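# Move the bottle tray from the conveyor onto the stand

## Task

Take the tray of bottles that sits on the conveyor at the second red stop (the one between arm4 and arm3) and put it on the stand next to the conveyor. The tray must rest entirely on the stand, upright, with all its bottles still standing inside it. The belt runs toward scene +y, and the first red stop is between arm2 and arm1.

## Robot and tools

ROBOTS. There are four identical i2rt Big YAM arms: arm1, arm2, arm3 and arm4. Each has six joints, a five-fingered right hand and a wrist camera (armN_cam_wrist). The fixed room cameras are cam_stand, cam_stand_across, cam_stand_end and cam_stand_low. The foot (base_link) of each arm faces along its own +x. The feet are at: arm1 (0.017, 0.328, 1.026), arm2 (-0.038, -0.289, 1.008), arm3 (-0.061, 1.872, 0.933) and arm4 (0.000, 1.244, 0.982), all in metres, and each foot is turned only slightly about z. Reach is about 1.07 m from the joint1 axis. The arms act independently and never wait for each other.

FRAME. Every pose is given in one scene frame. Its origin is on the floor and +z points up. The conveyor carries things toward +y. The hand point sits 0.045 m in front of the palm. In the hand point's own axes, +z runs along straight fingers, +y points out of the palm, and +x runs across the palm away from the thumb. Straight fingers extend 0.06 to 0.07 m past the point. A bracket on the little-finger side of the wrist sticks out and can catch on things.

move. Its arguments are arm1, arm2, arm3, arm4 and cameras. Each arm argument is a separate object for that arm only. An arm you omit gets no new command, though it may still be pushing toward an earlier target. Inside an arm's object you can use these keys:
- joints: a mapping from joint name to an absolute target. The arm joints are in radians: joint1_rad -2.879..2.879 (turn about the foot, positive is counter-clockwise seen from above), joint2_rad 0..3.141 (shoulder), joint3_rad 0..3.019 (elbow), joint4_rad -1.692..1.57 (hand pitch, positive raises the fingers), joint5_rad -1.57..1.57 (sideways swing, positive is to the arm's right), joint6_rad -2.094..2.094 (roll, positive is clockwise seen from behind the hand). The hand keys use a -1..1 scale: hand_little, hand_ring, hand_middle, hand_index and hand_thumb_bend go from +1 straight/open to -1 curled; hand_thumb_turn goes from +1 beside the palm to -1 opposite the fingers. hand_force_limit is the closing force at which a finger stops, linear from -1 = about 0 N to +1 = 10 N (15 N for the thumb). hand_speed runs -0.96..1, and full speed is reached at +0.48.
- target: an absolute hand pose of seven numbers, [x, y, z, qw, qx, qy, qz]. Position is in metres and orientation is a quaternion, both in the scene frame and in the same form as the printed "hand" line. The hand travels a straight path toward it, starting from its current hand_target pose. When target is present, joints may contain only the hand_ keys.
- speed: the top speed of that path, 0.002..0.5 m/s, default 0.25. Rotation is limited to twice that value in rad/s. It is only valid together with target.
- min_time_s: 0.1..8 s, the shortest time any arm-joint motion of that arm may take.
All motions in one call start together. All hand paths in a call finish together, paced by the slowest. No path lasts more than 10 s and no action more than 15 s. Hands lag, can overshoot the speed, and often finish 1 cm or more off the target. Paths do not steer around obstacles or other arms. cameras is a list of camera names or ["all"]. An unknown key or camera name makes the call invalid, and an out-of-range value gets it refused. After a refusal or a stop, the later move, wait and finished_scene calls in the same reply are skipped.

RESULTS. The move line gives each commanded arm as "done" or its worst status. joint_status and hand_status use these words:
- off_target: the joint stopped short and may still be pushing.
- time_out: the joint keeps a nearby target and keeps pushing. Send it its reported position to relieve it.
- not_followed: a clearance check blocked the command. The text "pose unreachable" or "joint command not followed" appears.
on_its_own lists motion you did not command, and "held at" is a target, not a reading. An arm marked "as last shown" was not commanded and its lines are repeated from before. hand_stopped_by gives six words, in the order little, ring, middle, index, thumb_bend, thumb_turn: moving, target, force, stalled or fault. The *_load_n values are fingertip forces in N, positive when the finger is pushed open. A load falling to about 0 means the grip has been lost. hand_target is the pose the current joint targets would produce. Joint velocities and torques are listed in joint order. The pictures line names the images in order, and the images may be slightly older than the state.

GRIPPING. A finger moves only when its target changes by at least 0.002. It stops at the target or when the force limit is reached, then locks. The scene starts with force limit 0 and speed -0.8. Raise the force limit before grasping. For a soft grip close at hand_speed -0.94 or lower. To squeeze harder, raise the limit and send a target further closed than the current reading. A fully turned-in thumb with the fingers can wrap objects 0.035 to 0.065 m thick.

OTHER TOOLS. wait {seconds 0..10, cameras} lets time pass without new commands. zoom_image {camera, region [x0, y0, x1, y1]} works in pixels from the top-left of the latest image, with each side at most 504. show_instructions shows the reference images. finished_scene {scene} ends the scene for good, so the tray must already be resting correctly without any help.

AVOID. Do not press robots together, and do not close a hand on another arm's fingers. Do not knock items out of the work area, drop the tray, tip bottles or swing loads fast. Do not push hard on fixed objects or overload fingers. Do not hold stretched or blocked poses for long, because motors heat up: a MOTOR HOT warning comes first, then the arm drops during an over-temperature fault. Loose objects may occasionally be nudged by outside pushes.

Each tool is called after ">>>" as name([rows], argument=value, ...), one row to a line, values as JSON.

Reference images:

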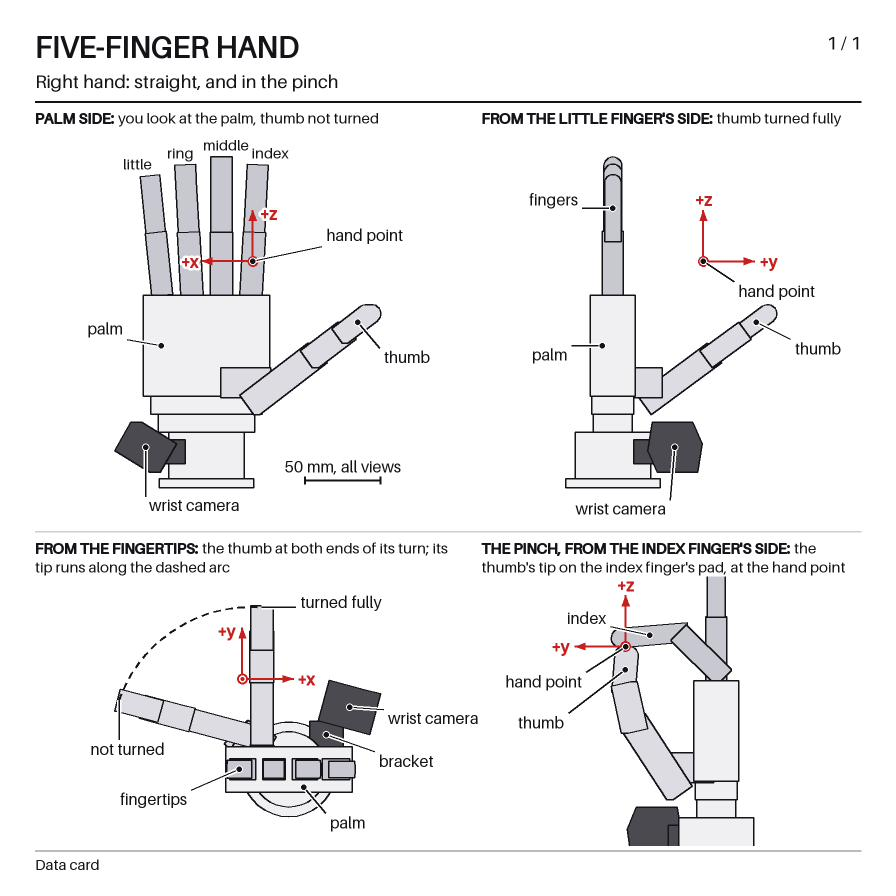

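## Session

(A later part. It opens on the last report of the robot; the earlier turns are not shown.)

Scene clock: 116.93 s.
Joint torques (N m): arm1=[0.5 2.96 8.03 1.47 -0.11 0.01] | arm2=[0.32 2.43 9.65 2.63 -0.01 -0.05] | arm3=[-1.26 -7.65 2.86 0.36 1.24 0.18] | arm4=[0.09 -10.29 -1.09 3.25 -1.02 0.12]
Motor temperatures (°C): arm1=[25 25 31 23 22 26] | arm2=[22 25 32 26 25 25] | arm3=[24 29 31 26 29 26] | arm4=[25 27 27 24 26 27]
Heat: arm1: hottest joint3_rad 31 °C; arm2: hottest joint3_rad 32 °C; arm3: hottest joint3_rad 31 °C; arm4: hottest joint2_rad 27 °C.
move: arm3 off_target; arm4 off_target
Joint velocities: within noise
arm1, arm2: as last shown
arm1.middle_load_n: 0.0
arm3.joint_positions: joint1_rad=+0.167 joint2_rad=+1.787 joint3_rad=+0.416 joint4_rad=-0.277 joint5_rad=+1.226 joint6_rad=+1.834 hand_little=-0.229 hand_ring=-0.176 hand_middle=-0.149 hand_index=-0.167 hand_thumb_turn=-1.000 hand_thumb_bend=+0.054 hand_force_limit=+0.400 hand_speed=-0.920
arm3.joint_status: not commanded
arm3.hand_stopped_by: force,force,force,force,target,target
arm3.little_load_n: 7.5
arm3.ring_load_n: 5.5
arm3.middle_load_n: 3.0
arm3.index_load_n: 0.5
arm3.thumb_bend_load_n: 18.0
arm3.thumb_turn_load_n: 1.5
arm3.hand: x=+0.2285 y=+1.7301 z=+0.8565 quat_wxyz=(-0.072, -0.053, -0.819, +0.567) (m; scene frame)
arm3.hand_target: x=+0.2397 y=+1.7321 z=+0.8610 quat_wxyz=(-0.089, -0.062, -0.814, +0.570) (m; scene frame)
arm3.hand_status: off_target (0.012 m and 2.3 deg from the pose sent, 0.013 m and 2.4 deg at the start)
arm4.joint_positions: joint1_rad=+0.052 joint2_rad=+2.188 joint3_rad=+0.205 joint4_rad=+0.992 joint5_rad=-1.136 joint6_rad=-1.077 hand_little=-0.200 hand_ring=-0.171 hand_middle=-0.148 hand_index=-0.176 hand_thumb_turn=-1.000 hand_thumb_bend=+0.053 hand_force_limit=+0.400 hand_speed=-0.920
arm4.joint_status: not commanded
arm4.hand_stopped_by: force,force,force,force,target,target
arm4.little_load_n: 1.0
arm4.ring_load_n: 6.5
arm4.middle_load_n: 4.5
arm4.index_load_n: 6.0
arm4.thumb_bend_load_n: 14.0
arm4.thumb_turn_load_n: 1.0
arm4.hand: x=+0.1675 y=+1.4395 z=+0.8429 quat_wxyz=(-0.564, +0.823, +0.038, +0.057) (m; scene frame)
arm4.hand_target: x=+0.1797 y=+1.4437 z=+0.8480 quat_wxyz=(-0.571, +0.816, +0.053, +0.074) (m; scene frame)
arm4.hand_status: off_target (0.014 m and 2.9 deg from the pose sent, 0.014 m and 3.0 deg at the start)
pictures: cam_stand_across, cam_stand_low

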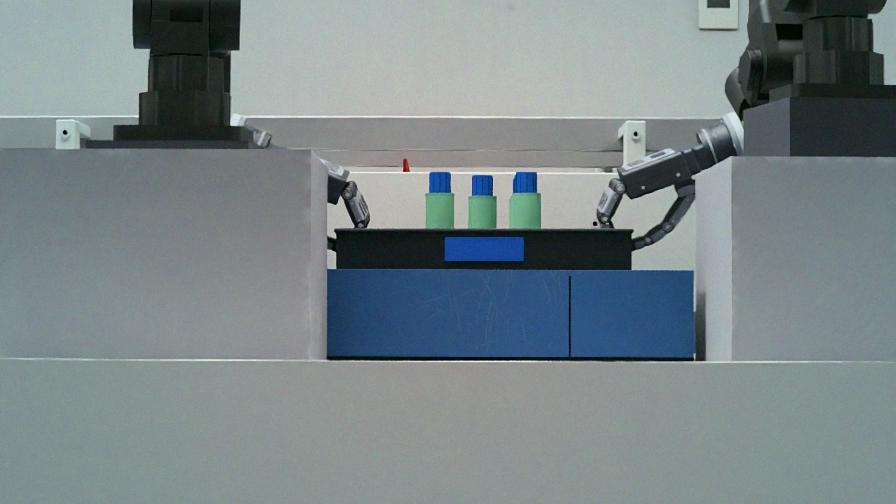

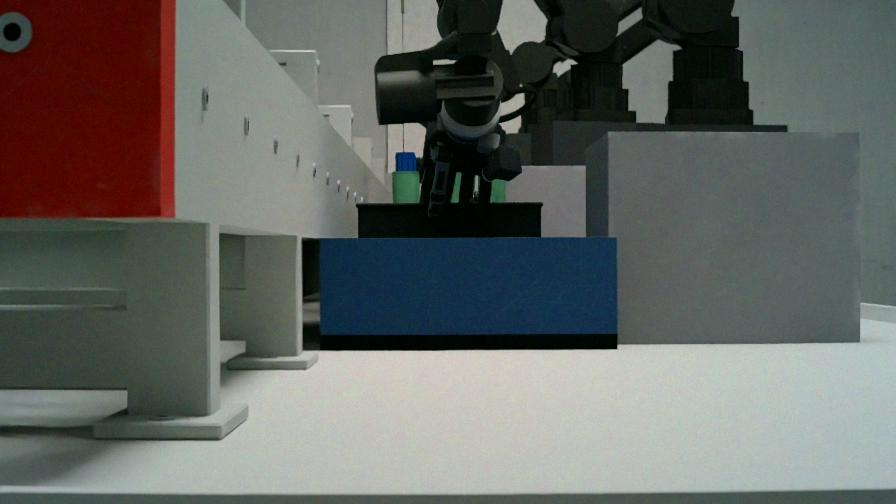

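>>> move(arm4={"target": [0.180, 1.444, 0.845, 0.5712, -0.8158, -0.0525, -0.0750], "speed": 0.03}, arm3={"target": [0.240, 1.732, 0.858, 0.0892, 0.0625, 0.8144, -0.5702], "speed": 0.03}, cameras=["cam_stand_across", "cam_stand_low"])

>>> zoom_image(camera="cam_stand_across", region=[310, 140, 680, 290])

>>> zoom_image(camera="cam_stand_low", region=[300, 120, 640, 260])

Scene clock: 118.60 s.
Joint torques (N m): arm1=[-0.26 2.78 8.03 1.52 -0.06 0.05] | arm2=[0.5 2.43 9.66 2.56 0 -0.04] | arm3=[-1.26 -7.12 2.91 0.66 1.02 0.19] | arm4=[0.15 -9.76 -0.98 3.29 -1 0.11]
Motor temperatures (°C): arm1=[25 25 31 23 22 26] | arm2=[22 25 32 26 25 25] | arm3=[24 29 31 26 29 25] | arm4=[25 27 27 24 26 27]
Heat: arm1: hottest joint3_rad 31 °C; arm2: hottest joint3_rad 32 °C; arm3: hottest joint3_rad 31 °C; arm4: hottest joint2_rad 27 °C.
move: arm3 off_target; arm4 off_target
Joint velocities: within noise
arm1, arm2: as last shown
arm3.joint_positions: joint1_rad=+0.168 joint2_rad=+1.793 joint3_rad=+0.416 joint4_rad=-0.271 joint5_rad=+1.231 joint6_rad=+1.834 hand_little=-0.229 hand_ring=-0.176 hand_middle=-0.149 hand_index=-0.167 hand_thumb_turn=-1.000 hand_thumb_bend=+0.054 hand_force_limit=+0.400 hand_speed=-0.920
arm3.joint_status: not commanded
arm3.hand_stopped_by: force,force,force,force,target,target
arm3.little_load_n: 5.5
arm3.ring_load_n: 4.0
arm3.middle_load_n: 2.5
arm3.index_load_n: 1.0
arm3.thumb_bend_load_n: 16.5
arm3.thumb_turn_load_n: 1.5
arm3.hand: x=+0.2287 y=+1.7297 z=+0.8560 quat_wxyz=(-0.073, -0.053, -0.817, +0.569) (m; scene frame)
arm3.hand_target: x=+0.2398 y=+1.7321 z=+0.8582 quat_wxyz=(-0.089, -0.062, -0.814, +0.570) (m; scene frame)
arm3.hand_status: off_target (0.012 m and 2.2 deg from the pose sent, 0.012 m and 2.3 deg at the start)
arm4.joint_positions: joint1_rad=+0.052 joint2_rad=+2.200 joint3_rad=+0.207 joint4_rad=+1.006 joint5_rad=-1.136 joint6_rad=-1.076 hand_little=-0.200 hand_ring=-0.171 hand_middle=-0.148 hand_index=-0.176 hand_thumb_turn=-1.000 hand_thumb_bend=+0.053 hand_force_limit=+0.400 hand_speed=-0.920
arm4.joint_status: not commanded
arm4.hand_stopped_by: force,force,force,force,target,target
arm4.little_load_n: 0.5
arm4.ring_load_n: 5.5
arm4.middle_load_n: 3.5
arm4.index_load_n: 4.5
arm4.thumb_bend_load_n: 14.5
arm4.thumb_turn_load_n: 1.0
arm4.hand: x=+0.1679 y=+1.4396 z=+0.8414 quat_wxyz=(-0.565, +0.822, +0.039, +0.058) (m; scene frame)
arm4.hand_target: x=+0.1798 y=+1.4437 z=+0.8451 quat_wxyz=(-0.571, +0.816, +0.053, +0.075) (m; scene frame)
arm4.hand_status: off_target (0.013 m and 2.7 deg from the pose sent, 0.013 m and 2.9 deg at the start)
pictures: cam_stand_across, cam_stand_low

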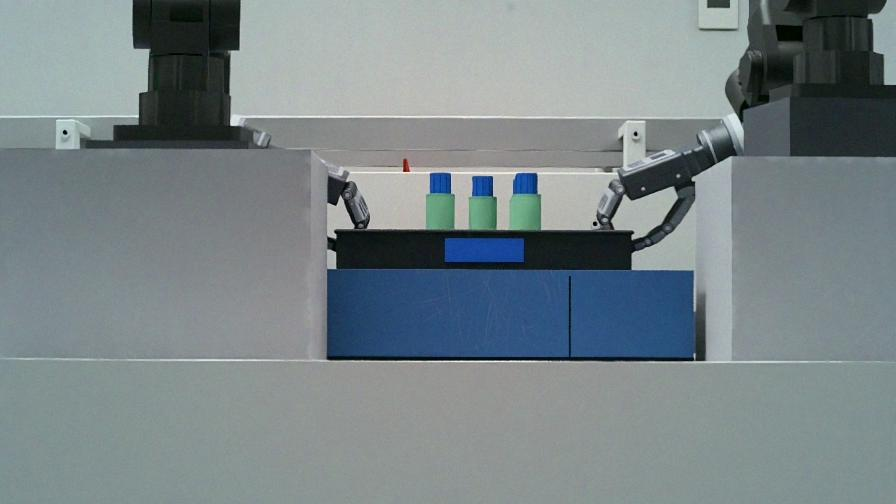

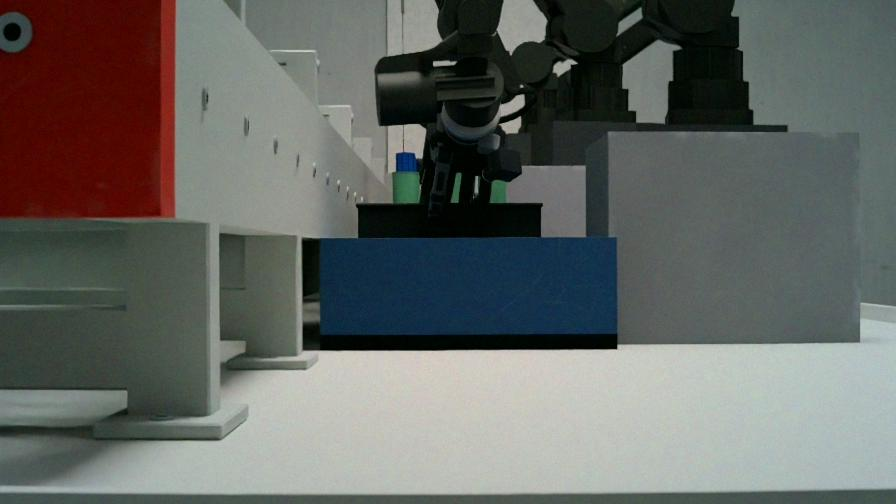

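Scaled by 1.362 from the camera's 896x504 image, which has a finer 1280x720 frame.

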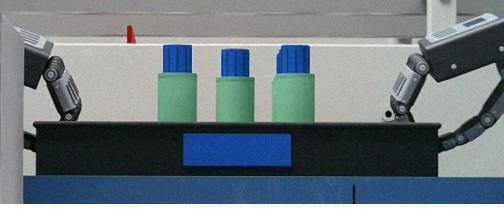

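Scaled by 1.482 from the camera's 896x504 image, which has a finer 1280x720 frame.

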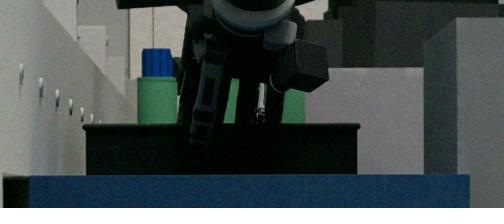

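>>> move(arm4={"target": [0.180, 1.444, 0.840, 0.5712, -0.8158, -0.0525, -0.0750], "speed": 0.02}, arm3={"target": [0.240, 1.732, 0.853, 0.0892, 0.0625, 0.8144, -0.5702], "speed": 0.02}, cameras=["cam_stand_across"])

>>> zoom_image(camera="cam_stand_across", region=[310, 140, 680, 290])

Scene clock: 120.33 s.
Joint torques (N m): arm1=[0.26 2.96 7.94 1.61 -0.13 0.05] | arm2=[0.62 2.37 9.66 2.55 0 -0.04] | arm3=[-1.61 -6.42 2.95 1.07 0.53 0.19] | arm4=[0.21 -8.88 -0.58 3.14 -0.69 0.09]
Motor temperatures (°C): arm1=[25 25 31 23 22 26] | arm2=[22 25 32 26 25 25] | arm3=[24 29 30 26 29 25] | arm4=[25 27 27 24 26 27]
Heat: arm1: hottest joint3_rad 31 °C; arm2: hottest joint3_rad 32 °C; arm3: hottest joint3_rad 30 °C; arm4: hottest joint2_rad 27 °C.
move: arm3 off_target; arm4 off_target
Joint velocities: within noise
arm1, arm2: as last shown
arm1.thumb_bend_load_n: -0.5
arm3.joint_positions: joint1_rad=+0.171 joint2_rad=+1.804 joint3_rad=+0.416 joint4_rad=-0.262 joint5_rad=+1.242 joint6_rad=+1.834 hand_little=-0.229 hand_ring=-0.176 hand_middle=-0.149 hand_index=-0.167 hand_thumb_turn=-1.000 hand_thumb_bend=+0.054 hand_force_limit=+0.400 hand_speed=-0.920
arm3.joint_status: not commanded
arm3.hand_stopped_by: force,force,force,force,target,target
arm3.little_load_n: 3.5
arm3.ring_load_n: 2.0
arm3.middle_load_n: 2.5
arm3.index_load_n: 3.0
arm3.thumb_bend_load_n: 12.0
arm3.thumb_turn_load_n: 0.5
arm3.hand: x=+0.2287 y=+1.7294 z=+0.8553 quat_wxyz=(-0.074, -0.051, -0.814, +0.574) (m; scene frame)
arm3.hand_target: x=+0.2397 y=+1.7321 z=+0.8533 quat_wxyz=(-0.089, -0.062, -0.814, +0.570) (m; scene frame)
arm3.hand_status: off_target (0.012 m and 2.3 deg from the pose sent, 0.012 m and 2.2 deg at the start)
arm4.joint_positions: joint1_rad=+0.052 joint2_rad=+2.219 joint3_rad=+0.207 joint4_rad=+1.037 joint5_rad=-1.143 joint6_rad=-1.072 hand_little=-0.200 hand_ring=-0.171 hand_middle=-0.148 hand_index=-0.176 hand_thumb_turn=-1.000 hand_thumb_bend=+0.053 hand_force_limit=+0.400 hand_speed=-0.920
arm4.joint_status: not commanded
arm4.hand_stopped_by: force,force,force,force,target,target
arm4.little_load_n: 1.0
arm4.ring_load_n: 5.0
arm4.middle_load_n: 2.0
arm4.index_load_n: 3.0
arm4.thumb_bend_load_n: 12.5
arm4.thumb_turn_load_n: 0.5
arm4.hand: x=+0.1674 y=+1.4405 z=+0.8408 quat_wxyz=(-0.568, +0.820, +0.041, +0.060) (m; scene frame)
arm4.hand_target: x=+0.1798 y=+1.4437 z=+0.8403 quat_wxyz=(-0.571, +0.816, +0.052, +0.075) (m; scene frame)
arm4.hand_status: off_target (0.013 m and 2.2 deg from the pose sent, 0.013 m and 2.7 deg at the start)
pictures: cam_stand_across

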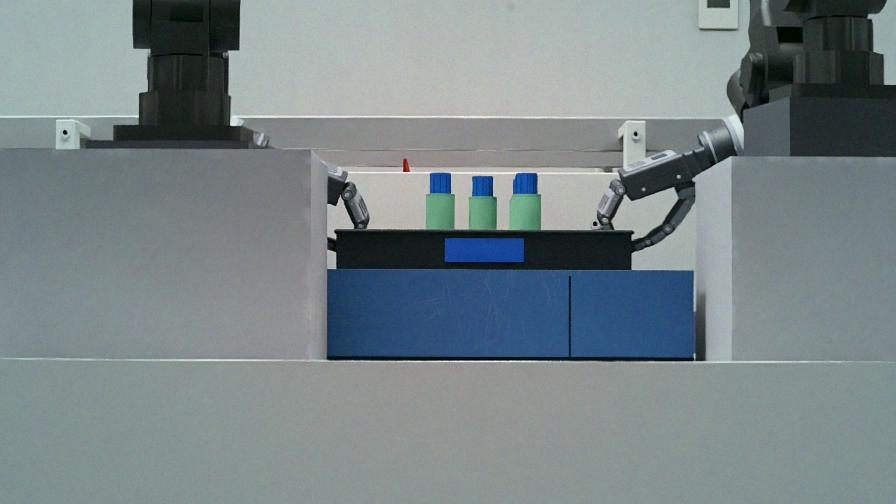

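Scaled by 1.362 from the camera's 896x504 image, which has a finer 1280x720 frame.

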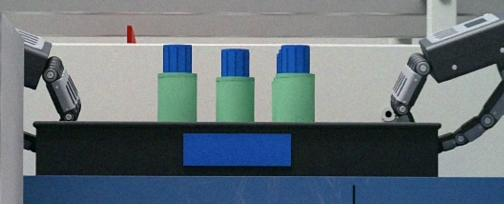

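Firmly on the stand. Release.

>>> move(arm4={"joints": {"hand_speed": -0.8, "hand_little": 0.3, "hand_ring": 0.3, "hand_middle": 0.3, "hand_index": 0.3}}, arm3={"joints": {"hand_speed": -0.8, "hand_little": 0.3, "hand_ring": 0.3, "hand_middle": 0.3, "hand_index": 0.3}})

>>> move(arm4={"joints": {"hand_speed": -0.6, "hand_thumb_bend": 0.4}}, arm3={"joints": {"hand_speed": -0.6, "hand_thumb_bend": 0.4}}, cameras=["cam_stand_across", "cam_stand_low", "cam_stand", "arm3_cam_wrist", "arm4_cam_wrist"])

Scene clock: 122.60 s.
Joint torques (N m): arm1=[0.09 2.43 8.09 1.88 -0.11 0.06] | arm2=[0.32 1.96 9.63 2.56 0 -0.05] | arm3=[-1.61 -6.71 2.93 0.44 0.76 0.16] | arm4=[0.15 -9.23 -0.58 3.04 -0.84 0.09]
Motor temperatures (°C): arm1=[25 25 31 23 22 26] | arm2=[22 25 32 26 25 25] | arm3=[24 29 30 26 29 25] | arm4=[25 27 27 24 26 27]
Heat: arm1: hottest joint3_rad 31 °C; arm2: hottest joint3_rad 32 °C; arm3: hottest joint3_rad 30 °C; arm4: hottest joint2_rad 27 °C.
move: arm3 done; arm4 done
Joint velocities: within noise
arm1, arm2: as last shown
arm1.thumb_bend_load_n: 0.0
arm3.joint_positions: joint1_rad=+0.172 joint2_rad=+1.809 joint3_rad=+0.416 joint4_rad=-0.248 joint5_rad=+1.237 joint6_rad=+1.837 hand_little=+0.300 hand_ring=+0.300 hand_middle=+0.300 hand_index=+0.300 hand_thumb_turn=-1.000 hand_thumb_bend=+0.050 hand_force_limit=+0.400 hand_speed=-0.800
arm3.joint_status: all done
arm3.hand_stopped_by: target,target,target,target,target,target
arm3.little_load_n: 0.0
arm3.ring_load_n: 0.0
arm3.middle_load_n: 0.0
arm3.index_load_n: 0.0
arm3.thumb_bend_load_n: 0.0
arm3.thumb_turn_load_n: -0.5
arm3.hand: x=+0.2307 y=+1.7303 z=+0.8540 quat_wxyz=(-0.078, -0.055, -0.815, +0.571) (m; scene frame)
arm3.hand_target: x=+0.2396 y=+1.7321 z=+0.8533 quat_wxyz=(-0.089, -0.062, -0.814, +0.570) (m; scene frame)
arm3.hand_status: not commanded
arm4.joint_positions: joint1_rad=+0.052 joint2_rad=+2.220 joint3_rad=+0.207 joint4_rad=+1.038 joint5_rad=-1.139 joint6_rad=-1.072 hand_little=+0.300 hand_ring=+0.300 hand_middle=+0.300 hand_index=+0.300 hand_thumb_turn=-1.000 hand_thumb_bend=+0.051 hand_force_limit=+0.400 hand_speed=-0.800
arm4.joint_status: all done
arm4.hand_stopped_by: target,target,target,target,target,target
arm4.little_load_n: 0.0
arm4.ring_load_n: 0.0
arm4.middle_load_n: 0.0
arm4.index_load_n: 0.0
arm4.thumb_bend_load_n: 4.5
arm4.thumb_turn_load_n: 1.5
arm4.hand: x=+0.1677 y=+1.4401 z=+0.8402 quat_wxyz=(-0.567, +0.821, +0.041, +0.061) (m; scene frame)
arm4.hand_target: x=+0.1799 y=+1.4437 z=+0.8403 quat_wxyz=(-0.571, +0.816, +0.053, +0.075) (m; scene frame)
arm4.hand_status: not commanded
pictures: none

Scene clock: 123.70 s.
Joint torques (N m): arm1=[-0.15 3.37 7.88 1.78 -0.08 0.03] | arm2=[0.44 2.26 9.65 2.59 0 -0.05] | arm3=[-1.61 -6.77 2.93 0.44 0.77 0.15] | arm4=[0.26 -9.41 -1.42 2.55 -0.64 0.09]
Motor temperatures (°C): arm1=[25 25 31 23 22 26] | arm2=[22 25 32 26 25 25] | arm3=[24 29 30 26 29 25] | arm4=[25 27 27 24 26 27]
Heat: arm1: hottest joint3_rad 31 °C; arm2: hottest joint3_rad 32 °C; arm3: hottest joint3_rad 30 °C; arm4: hottest joint2_rad 27 °C.
move: arm3 done; arm4 done
Joint velocities: within noise
arm1, arm2: as last shown
arm3.joint_positions: joint1_rad=+0.172 joint2_rad=+1.809 joint3_rad=+0.416 joint4_rad=-0.248 joint5_rad=+1.237 joint6_rad=+1.838 hand_little=+0.300 hand_ring=+0.300 hand_middle=+0.300 hand_index=+0.300 hand_thumb_turn=-1.000 hand_thumb_bend=+0.400 hand_force_limit=+0.400 hand_speed=-0.600
arm3.joint_status: all done
arm3.hand_stopped_by: target,target,target,target,target,target
arm3.little_load_n: 0.0
arm3.ring_load_n: 0.0
arm3.middle_load_n: 0.0
arm3.index_load_n: 0.0
arm3.thumb_bend_load_n: 0.0
arm3.thumb_turn_load_n: 0.0
arm3.hand: x=+0.2307 y=+1.7303 z=+0.8541 quat_wxyz=(-0.079, -0.055, -0.815, +0.571) (m; scene frame)
arm3.hand_target: x=+0.2397 y=+1.7321 z=+0.8533 quat_wxyz=(-0.089, -0.062, -0.814, +0.570) (m; scene frame)
arm3.hand_status: not commanded
arm4.joint_positions: joint1_rad=+0.052 joint2_rad=+2.220 joint3_rad=+0.220 joint4_rad=+1.051 joint5_rad=-1.144 joint6_rad=-1.072 hand_little=+0.300 hand_ring=+0.300 hand_middle=+0.300 hand_index=+0.300 hand_thumb_turn=-1.000 hand_thumb_bend=+0.400 hand_force_limit=+0.400 hand_speed=-0.600
arm4.joint_status: all done
arm4.hand_stopped_by: target,target,target,target,target,target
arm4.little_load_n: 0.0
arm4.ring_load_n: 0.0
arm4.middle_load_n: 0.0
arm4.index_load_n: 0.0
arm4.thumb_bend_load_n: 0.0
arm4.thumb_turn_load_n: 0.0
arm4.hand: x=+0.1765 y=+1.4424 z=+0.8404 quat_wxyz=(-0.570, +0.817, +0.049, +0.071) (m; scene frame)
arm4.hand_target: x=+0.1800 y=+1.4438 z=+0.8403 quat_wxyz=(-0.571, +0.816, +0.053, +0.075) (m; scene frame)
arm4.hand_status: not commanded
pictures: arm3_cam_wrist, arm4_cam_wrist, cam_stand, cam_stand_across, cam_stand_low
camera_calibration:
arm3_cam_wrist: T_world_to_cam=[[-0.0528802, 0.382283, -0.922531, 0.133552], [0.805745, 0.562058, 0.186723, -1.31903], [0.589897, -0.733451, -0.337745, 1.5387], [0, 0, 0, 1]] pos_world=[0.162191, 1.81888, 0.889189]
arm4_cam_wrist: T_world_to_cam=[[0.376485, -0.386125, -0.842121, 1.19294], [-0.820371, -0.561267, -0.109412, 1.04323], [-0.430408, 0.732043, -0.528074, -0.422776], [0, 0, 0, 1]] pos_world=[0.224744, 1.35565, 0.895486]

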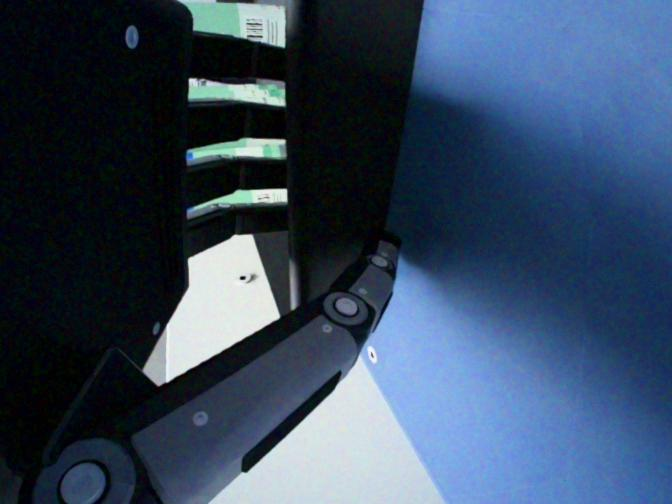

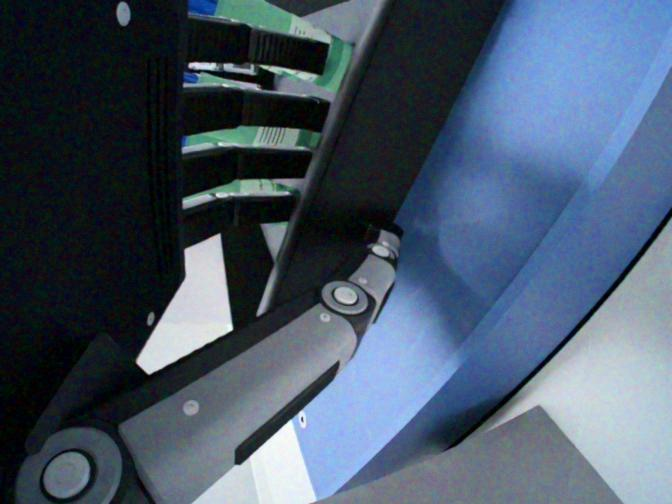

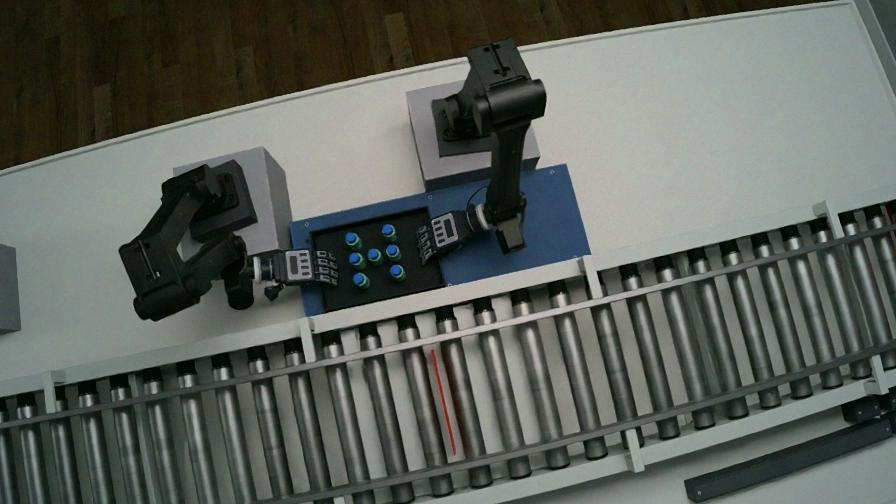

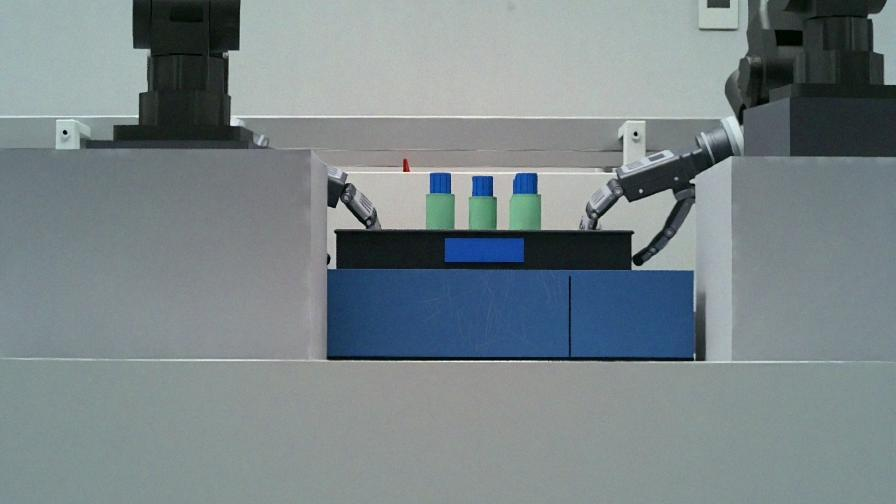

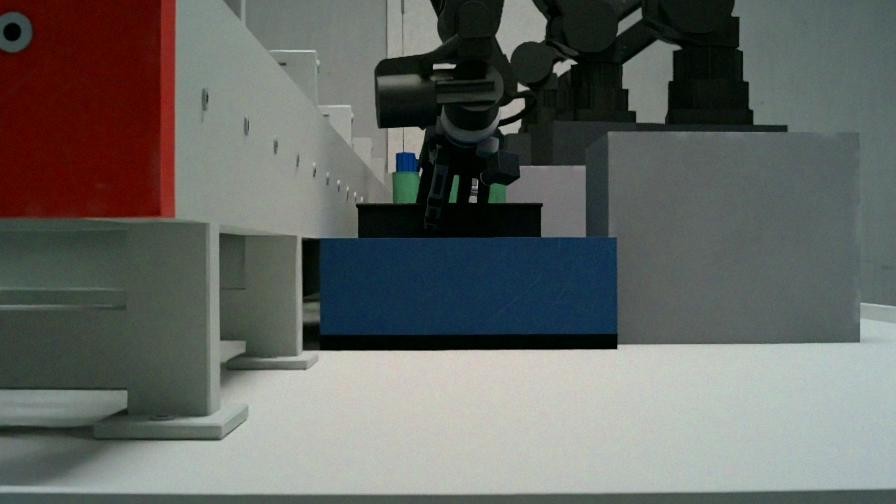

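>>> move(arm4={"target": [0.180, 1.442, 0.880, 0.5712, -0.8158, -0.0525, -0.0750], "speed": 0.06}, arm3={"target": [0.240, 1.734, 0.893, 0.0892, 0.0625, 0.8144, -0.5702], "speed": 0.06}, cameras=["cam_stand_across", "cam_stand_low", "cam_stand"])

Scene clock: 125.87 s.
Joint torques (N m): arm1=[0.21 2.37 8.05 1.63 -0.11 0.05] | arm2=[0.56 2.26 9.62 2.52 0 -0.05] | arm3=[-1.26 -7.71 4.36 -0.55 0.74 0.17] | arm4=[-0.5 -9.7 -1.05 1.7 -0.76 -0.07]
Motor temperatures (°C): arm1=[25 25 31 23 22 26] | arm2=[22 25 32 26 25 25] | arm3=[24 29 30 26 29 25] | arm4=[25 27 26 24 26 27]
Heat: arm1: hottest joint3_rad 31 °C; arm2: hottest joint3_rad 32 °C; arm3: hottest joint3_rad 30 °C; arm4: hottest joint2_rad 27 °C.
move: arm3 off_target; arm4 done
Joint velocities: within noise
arm1.joint_positions: joint1_rad=-0.131 joint2_rad=+0.608 joint3_rad=+1.374 joint4_rad=-1.281 joint5_rad=+0.054 joint6_rad=-1.362 hand_little=+1.000 hand_ring=+1.000 hand_middle=+1.000 hand_index=+1.000 hand_thumb_turn=+1.000 hand_thumb_bend=+1.000 hand_force_limit=+0.000 hand_speed=-0.800
arm1.joint_status: not commanded
arm1.hand_stopped_by: target,target,target,target,target,target
arm1.little_load_n: 0.0
arm1.ring_load_n: 0.0
arm1.middle_load_n: 0.0
arm1.index_load_n: 0.0
arm1.thumb_bend_load_n: 0.0
arm1.thumb_turn_load_n: 0.0
arm1.hand: x=+0.2479 y=+0.2466 z=+1.5244 quat_wxyz=(-0.015, +0.854, -0.133, +0.503) (m; scene frame)
arm1.hand_target: x=+0.2466 y=+0.2466 z=+1.5349 quat_wxyz=(-0.016, +0.848, -0.132, +0.513) (m; scene frame)
arm1.hand_status: not commanded
arm2.joint_positions: joint1_rad=-0.129 joint2_rad=+0.609 joint3_rad=+1.349 joint4_rad=-1.251 joint5_rad=-0.188 joint6_rad=-1.330 hand_little=+1.000 hand_ring=+1.000 hand_middle=+1.000 hand_index=+1.000 hand_thumb_turn=+1.000 hand_thumb_bend=+1.000 hand_force_limit=+0.000 hand_speed=-0.800
arm2.joint_status: not commanded
arm2.hand_stopped_by: target,target,target,target,target,target
arm2.little_load_n: 0.0
arm2.ring_load_n: 0.0
arm2.middle_load_n: 0.0
arm2.index_load_n: 0.0
arm2.thumb_bend_load_n: 0.0
arm2.thumb_turn_load_n: 0.0
arm2.hand: x=+0.1969 y=-0.3641 z=+1.4972 quat_wxyz=(-0.080, +0.843, -0.162, +0.507) (m; scene frame)
arm2.hand_target: x=+0.1958 y=-0.3638 z=+1.5088 quat_wxyz=(-0.079, +0.837, -0.159, +0.518) (m; scene frame)
arm2.hand_status: not commanded
arm3.joint_positions: joint1_rad=+0.176 joint2_rad=+1.660 joint3_rad=+0.416 joint4_rad=-0.423 joint5_rad=+1.237 joint6_rad=+1.861 hand_little=+0.300 hand_ring=+0.300 hand_middle=+0.300 hand_index=+0.300 hand_thumb_turn=-1.000 hand_thumb_bend=+0.400 hand_force_limit=+0.400 hand_speed=-0.600
arm3.joint_status: not commanded
arm3.hand_stopped_by: target,target,target,target,target,target
arm3.little_load_n: 0.0
arm3.ring_load_n: 0.0
arm3.middle_load_n: -0.5
arm3.index_load_n: 0.0
arm3.thumb_bend_load_n: 0.0
arm3.thumb_turn_load_n: 0.0
arm3.hand: x=+0.2283 y=+1.7306 z=+0.8874 quat_wxyz=(-0.076, -0.055, -0.815, +0.572) (m; scene frame)
arm3.hand_target: x=+0.2398 y=+1.7339 z=+0.8931 quat_wxyz=(-0.089, -0.062, -0.814, +0.570) (m; scene frame)
arm3.hand_status: off_target (0.013 m and 1.8 deg from the pose sent, 0.040 m and 1.5 deg at the start)
arm4.joint_positions: joint1_rad=+0.052 joint2_rad=+1.966 joint3_rad=+0.185 joint4_rad=+0.830 joint5_rad=-1.147 joint6_rad=-1.072 hand_little=+0.300 hand_ring=+0.300 hand_middle=+0.300 hand_index=+0.300 hand_thumb_turn=-1.000 hand_thumb_bend=+0.400 hand_force_limit=+0.400 hand_speed=-0.600
arm4.joint_status: not commanded
arm4.hand_stopped_by: target,target,target,target,target,target
arm4.little_load_n: 0.0
arm4.ring_load_n: 0.0
arm4.middle_load_n: 0.0
arm4.index_load_n: 0.0
arm4.thumb_bend_load_n: 0.0
arm4.thumb_turn_load_n: 0.0
arm4.hand: x=+0.1802 y=+1.4438 z=+0.8773 quat_wxyz=(-0.571, +0.817, +0.049, +0.070) (m; scene frame)
arm4.hand_target: x=+0.1801 y=+1.4421 z=+0.8799 quat_wxyz=(-0.571, +0.816, +0.052, +0.075) (m; scene frame)
arm4.hand_status: done (0.003 m and 0.8 deg from the pose sent, 0.040 m and 0.7 deg at the start)
pictures: cam_stand, cam_stand_across, cam_stand_low

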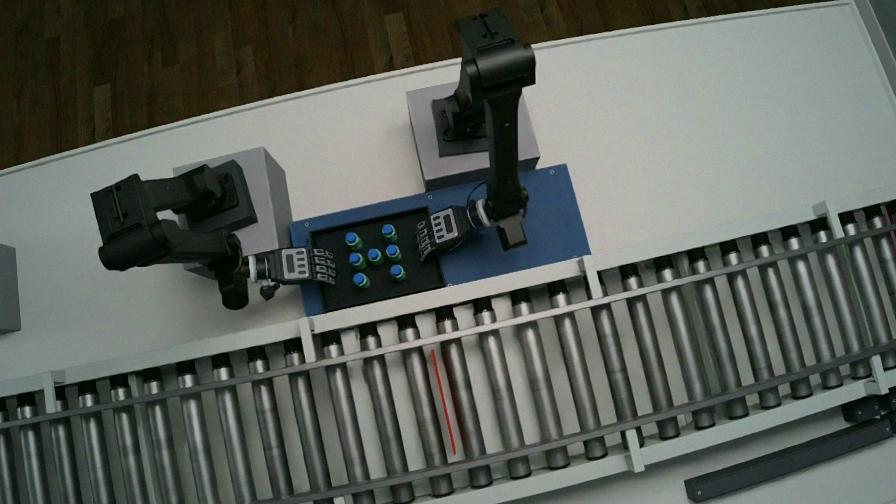

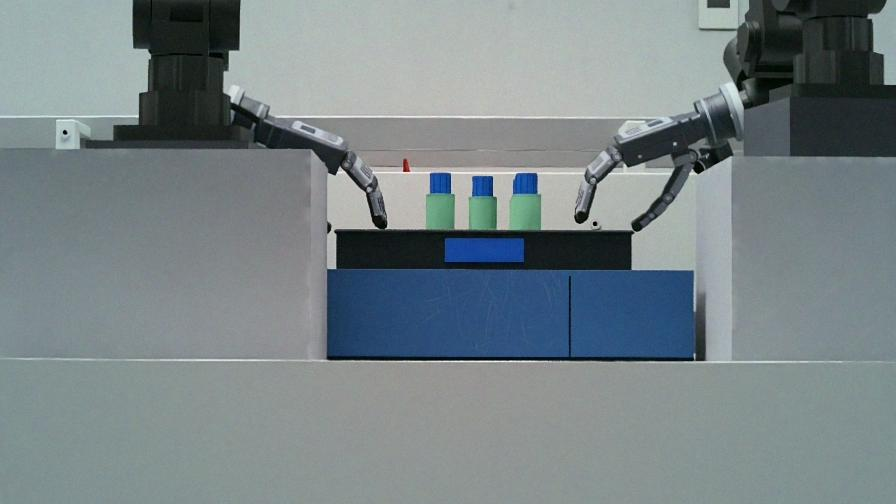

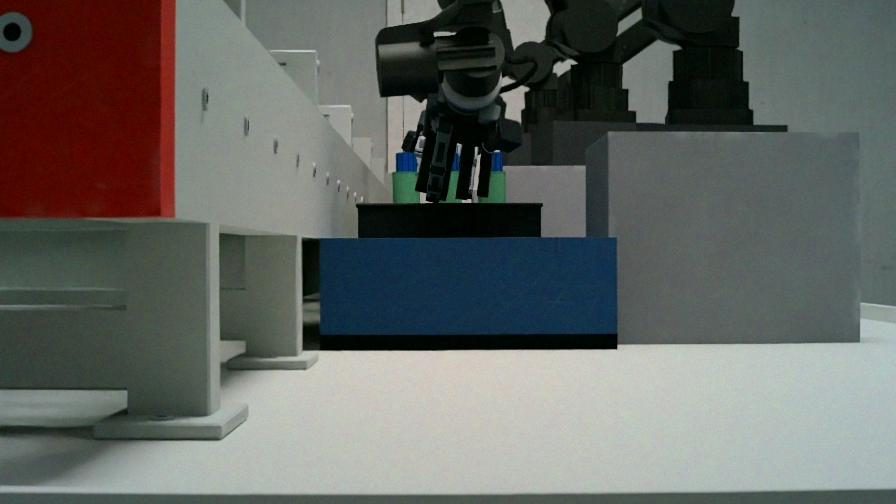

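Clear of the tray. Raise further.

>>> move(arm4={"target": [0.184, 1.438, 1.0, 0.5736, -0.8192, 0, 0], "speed": 0.15}, arm3={"target": [0.240, 1.736, 1.0, 0, 0, 0.8192, -0.5736], "speed": 0.15}, cameras=["cam_stand_across", "cam_stand_end", "cam_stand"])

Scene clock: 128.67 s.
Joint torques (N m): arm1=[0.5 3.08 7.91 1.66 -0.12 0] | arm2=[0.32 2.43 9.68 2.52 0 -0.02] | arm3=[-1.14 -5.13 8.81 -0.87 0.56 0.16] | arm4=[-0.67 -4.54 7.19 1.5 -0.71 -0.09]
Motor temperatures (°C): arm1=[25 25 31 23 22 26] | arm2=[22 25 32 26 25 25] | arm3=[24 28 30 26 29 25] | arm4=[25 27 26 24 26 27]
Heat: arm1: hottest joint3_rad 31 °C; arm2: hottest joint3_rad 32 °C; arm3: hottest joint3_rad 30 °C; arm4: hottest joint2_rad 27 °C.
move: arm3 off_target; arm4 off_target
Joint velocities: within noise
arm1, arm2: as last shown
arm3.joint_positions: joint1_rad=+0.176 joint2_rad=+1.356 joint3_rad=+0.596 joint4_rad=-1.114 joint5_rad=+1.218 joint6_rad=+1.859 hand_little=+0.300 hand_ring=+0.300 hand_middle=+0.300 hand_index=+0.300 hand_thumb_turn=-1.000 hand_thumb_bend=+0.400 hand_force_limit=+0.400 hand_speed=-0.600
arm3.joint_status: not commanded
arm3.hand_stopped_by: target,target,target,target,target,target
arm3.little_load_n: 0.0
arm3.ring_load_n: 0.0
arm3.middle_load_n: -0.5
arm3.index_load_n: 0.0
arm3.thumb_bend_load_n: 0.0
arm3.thumb_turn_load_n: 0.0
arm3.hand: x=+0.2258 y=+1.7316 z=+0.9945 quat_wxyz=(+0.010, +0.004, -0.818, +0.575) (m; scene frame)
arm3.hand_target: x=+0.2396 y=+1.7360 z=+1.0002 quat_wxyz=(+0.000, +0.000, -0.819, +0.573) (m; scene frame)
arm3.hand_status: off_target (0.016 m and 1.2 deg from the pose sent, 0.113 m and 10.8 deg at the start)
arm4.joint_positions: joint1_rad=+0.007 joint2_rad=+1.216 joint3_rad=+0.274 joint4_rad=-0.278 joint5_rad=-1.201 joint6_rad=-1.141 hand_little=+0.300 hand_ring=+0.300 hand_middle=+0.300 hand_index=+0.300 hand_thumb_turn=-1.000 hand_thumb_bend=+0.400 hand_force_limit=+0.400 hand_speed=-0.600
arm4.joint_status: not commanded
arm4.hand_stopped_by: target,target,target,target,target,target
arm4.little_load_n: 0.0
arm4.ring_load_n: 0.0
arm4.middle_load_n: 0.0
arm4.index_load_n: 0.0
arm4.thumb_bend_load_n: 0.0
arm4.thumb_turn_load_n: 0.0
arm4.hand: x=+0.1636 y=+1.4371 z=+0.9927 quat_wxyz=(-0.572, +0.820, -0.010, -0.017) (m; scene frame)
arm4.hand_target: x=+0.1835 y=+1.4377 z=+1.0003 quat_wxyz=(-0.573, +0.819, +0.000, +0.000) (m; scene frame)
arm4.hand_status: off_target (0.022 m and 2.3 deg from the pose sent, 0.123 m and 9.7 deg at the start)
pictures: cam_stand, cam_stand_across, cam_stand_end

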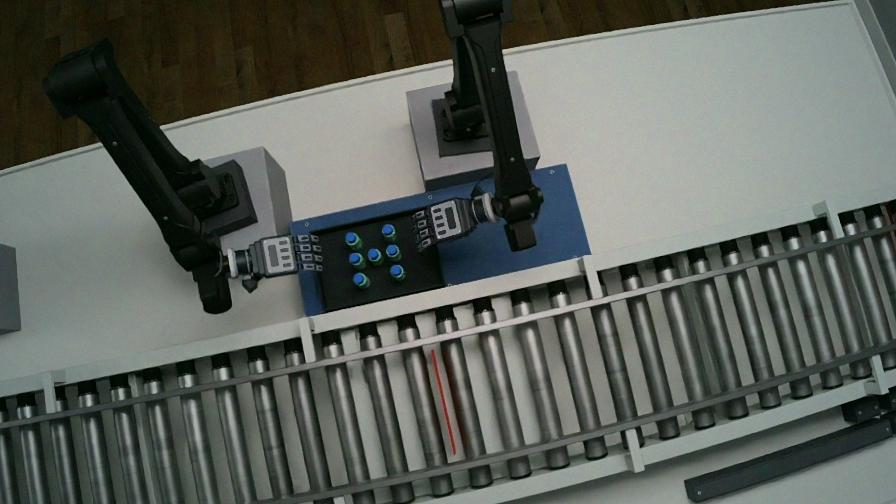

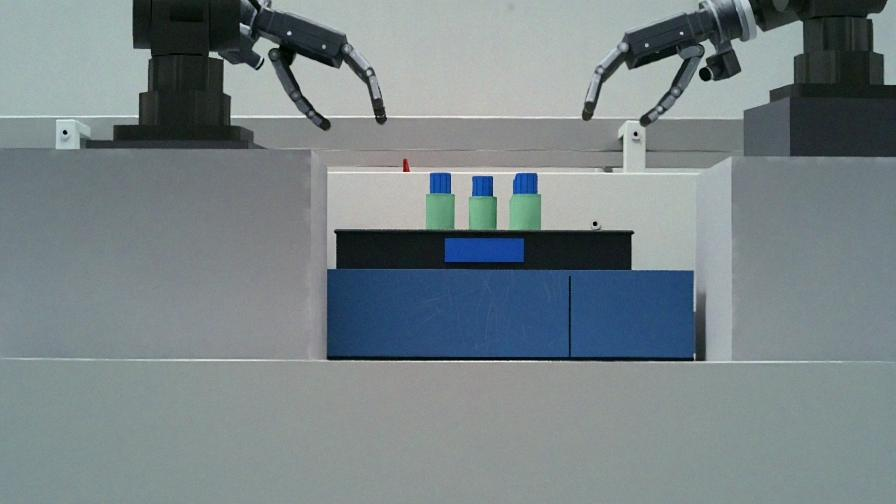

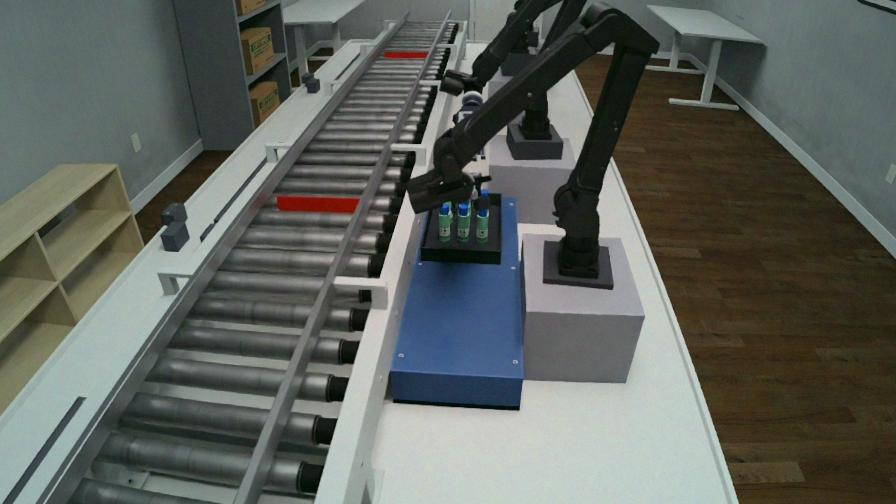

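>>> finished_scene(scene=2)

The scene is finished: the task was done.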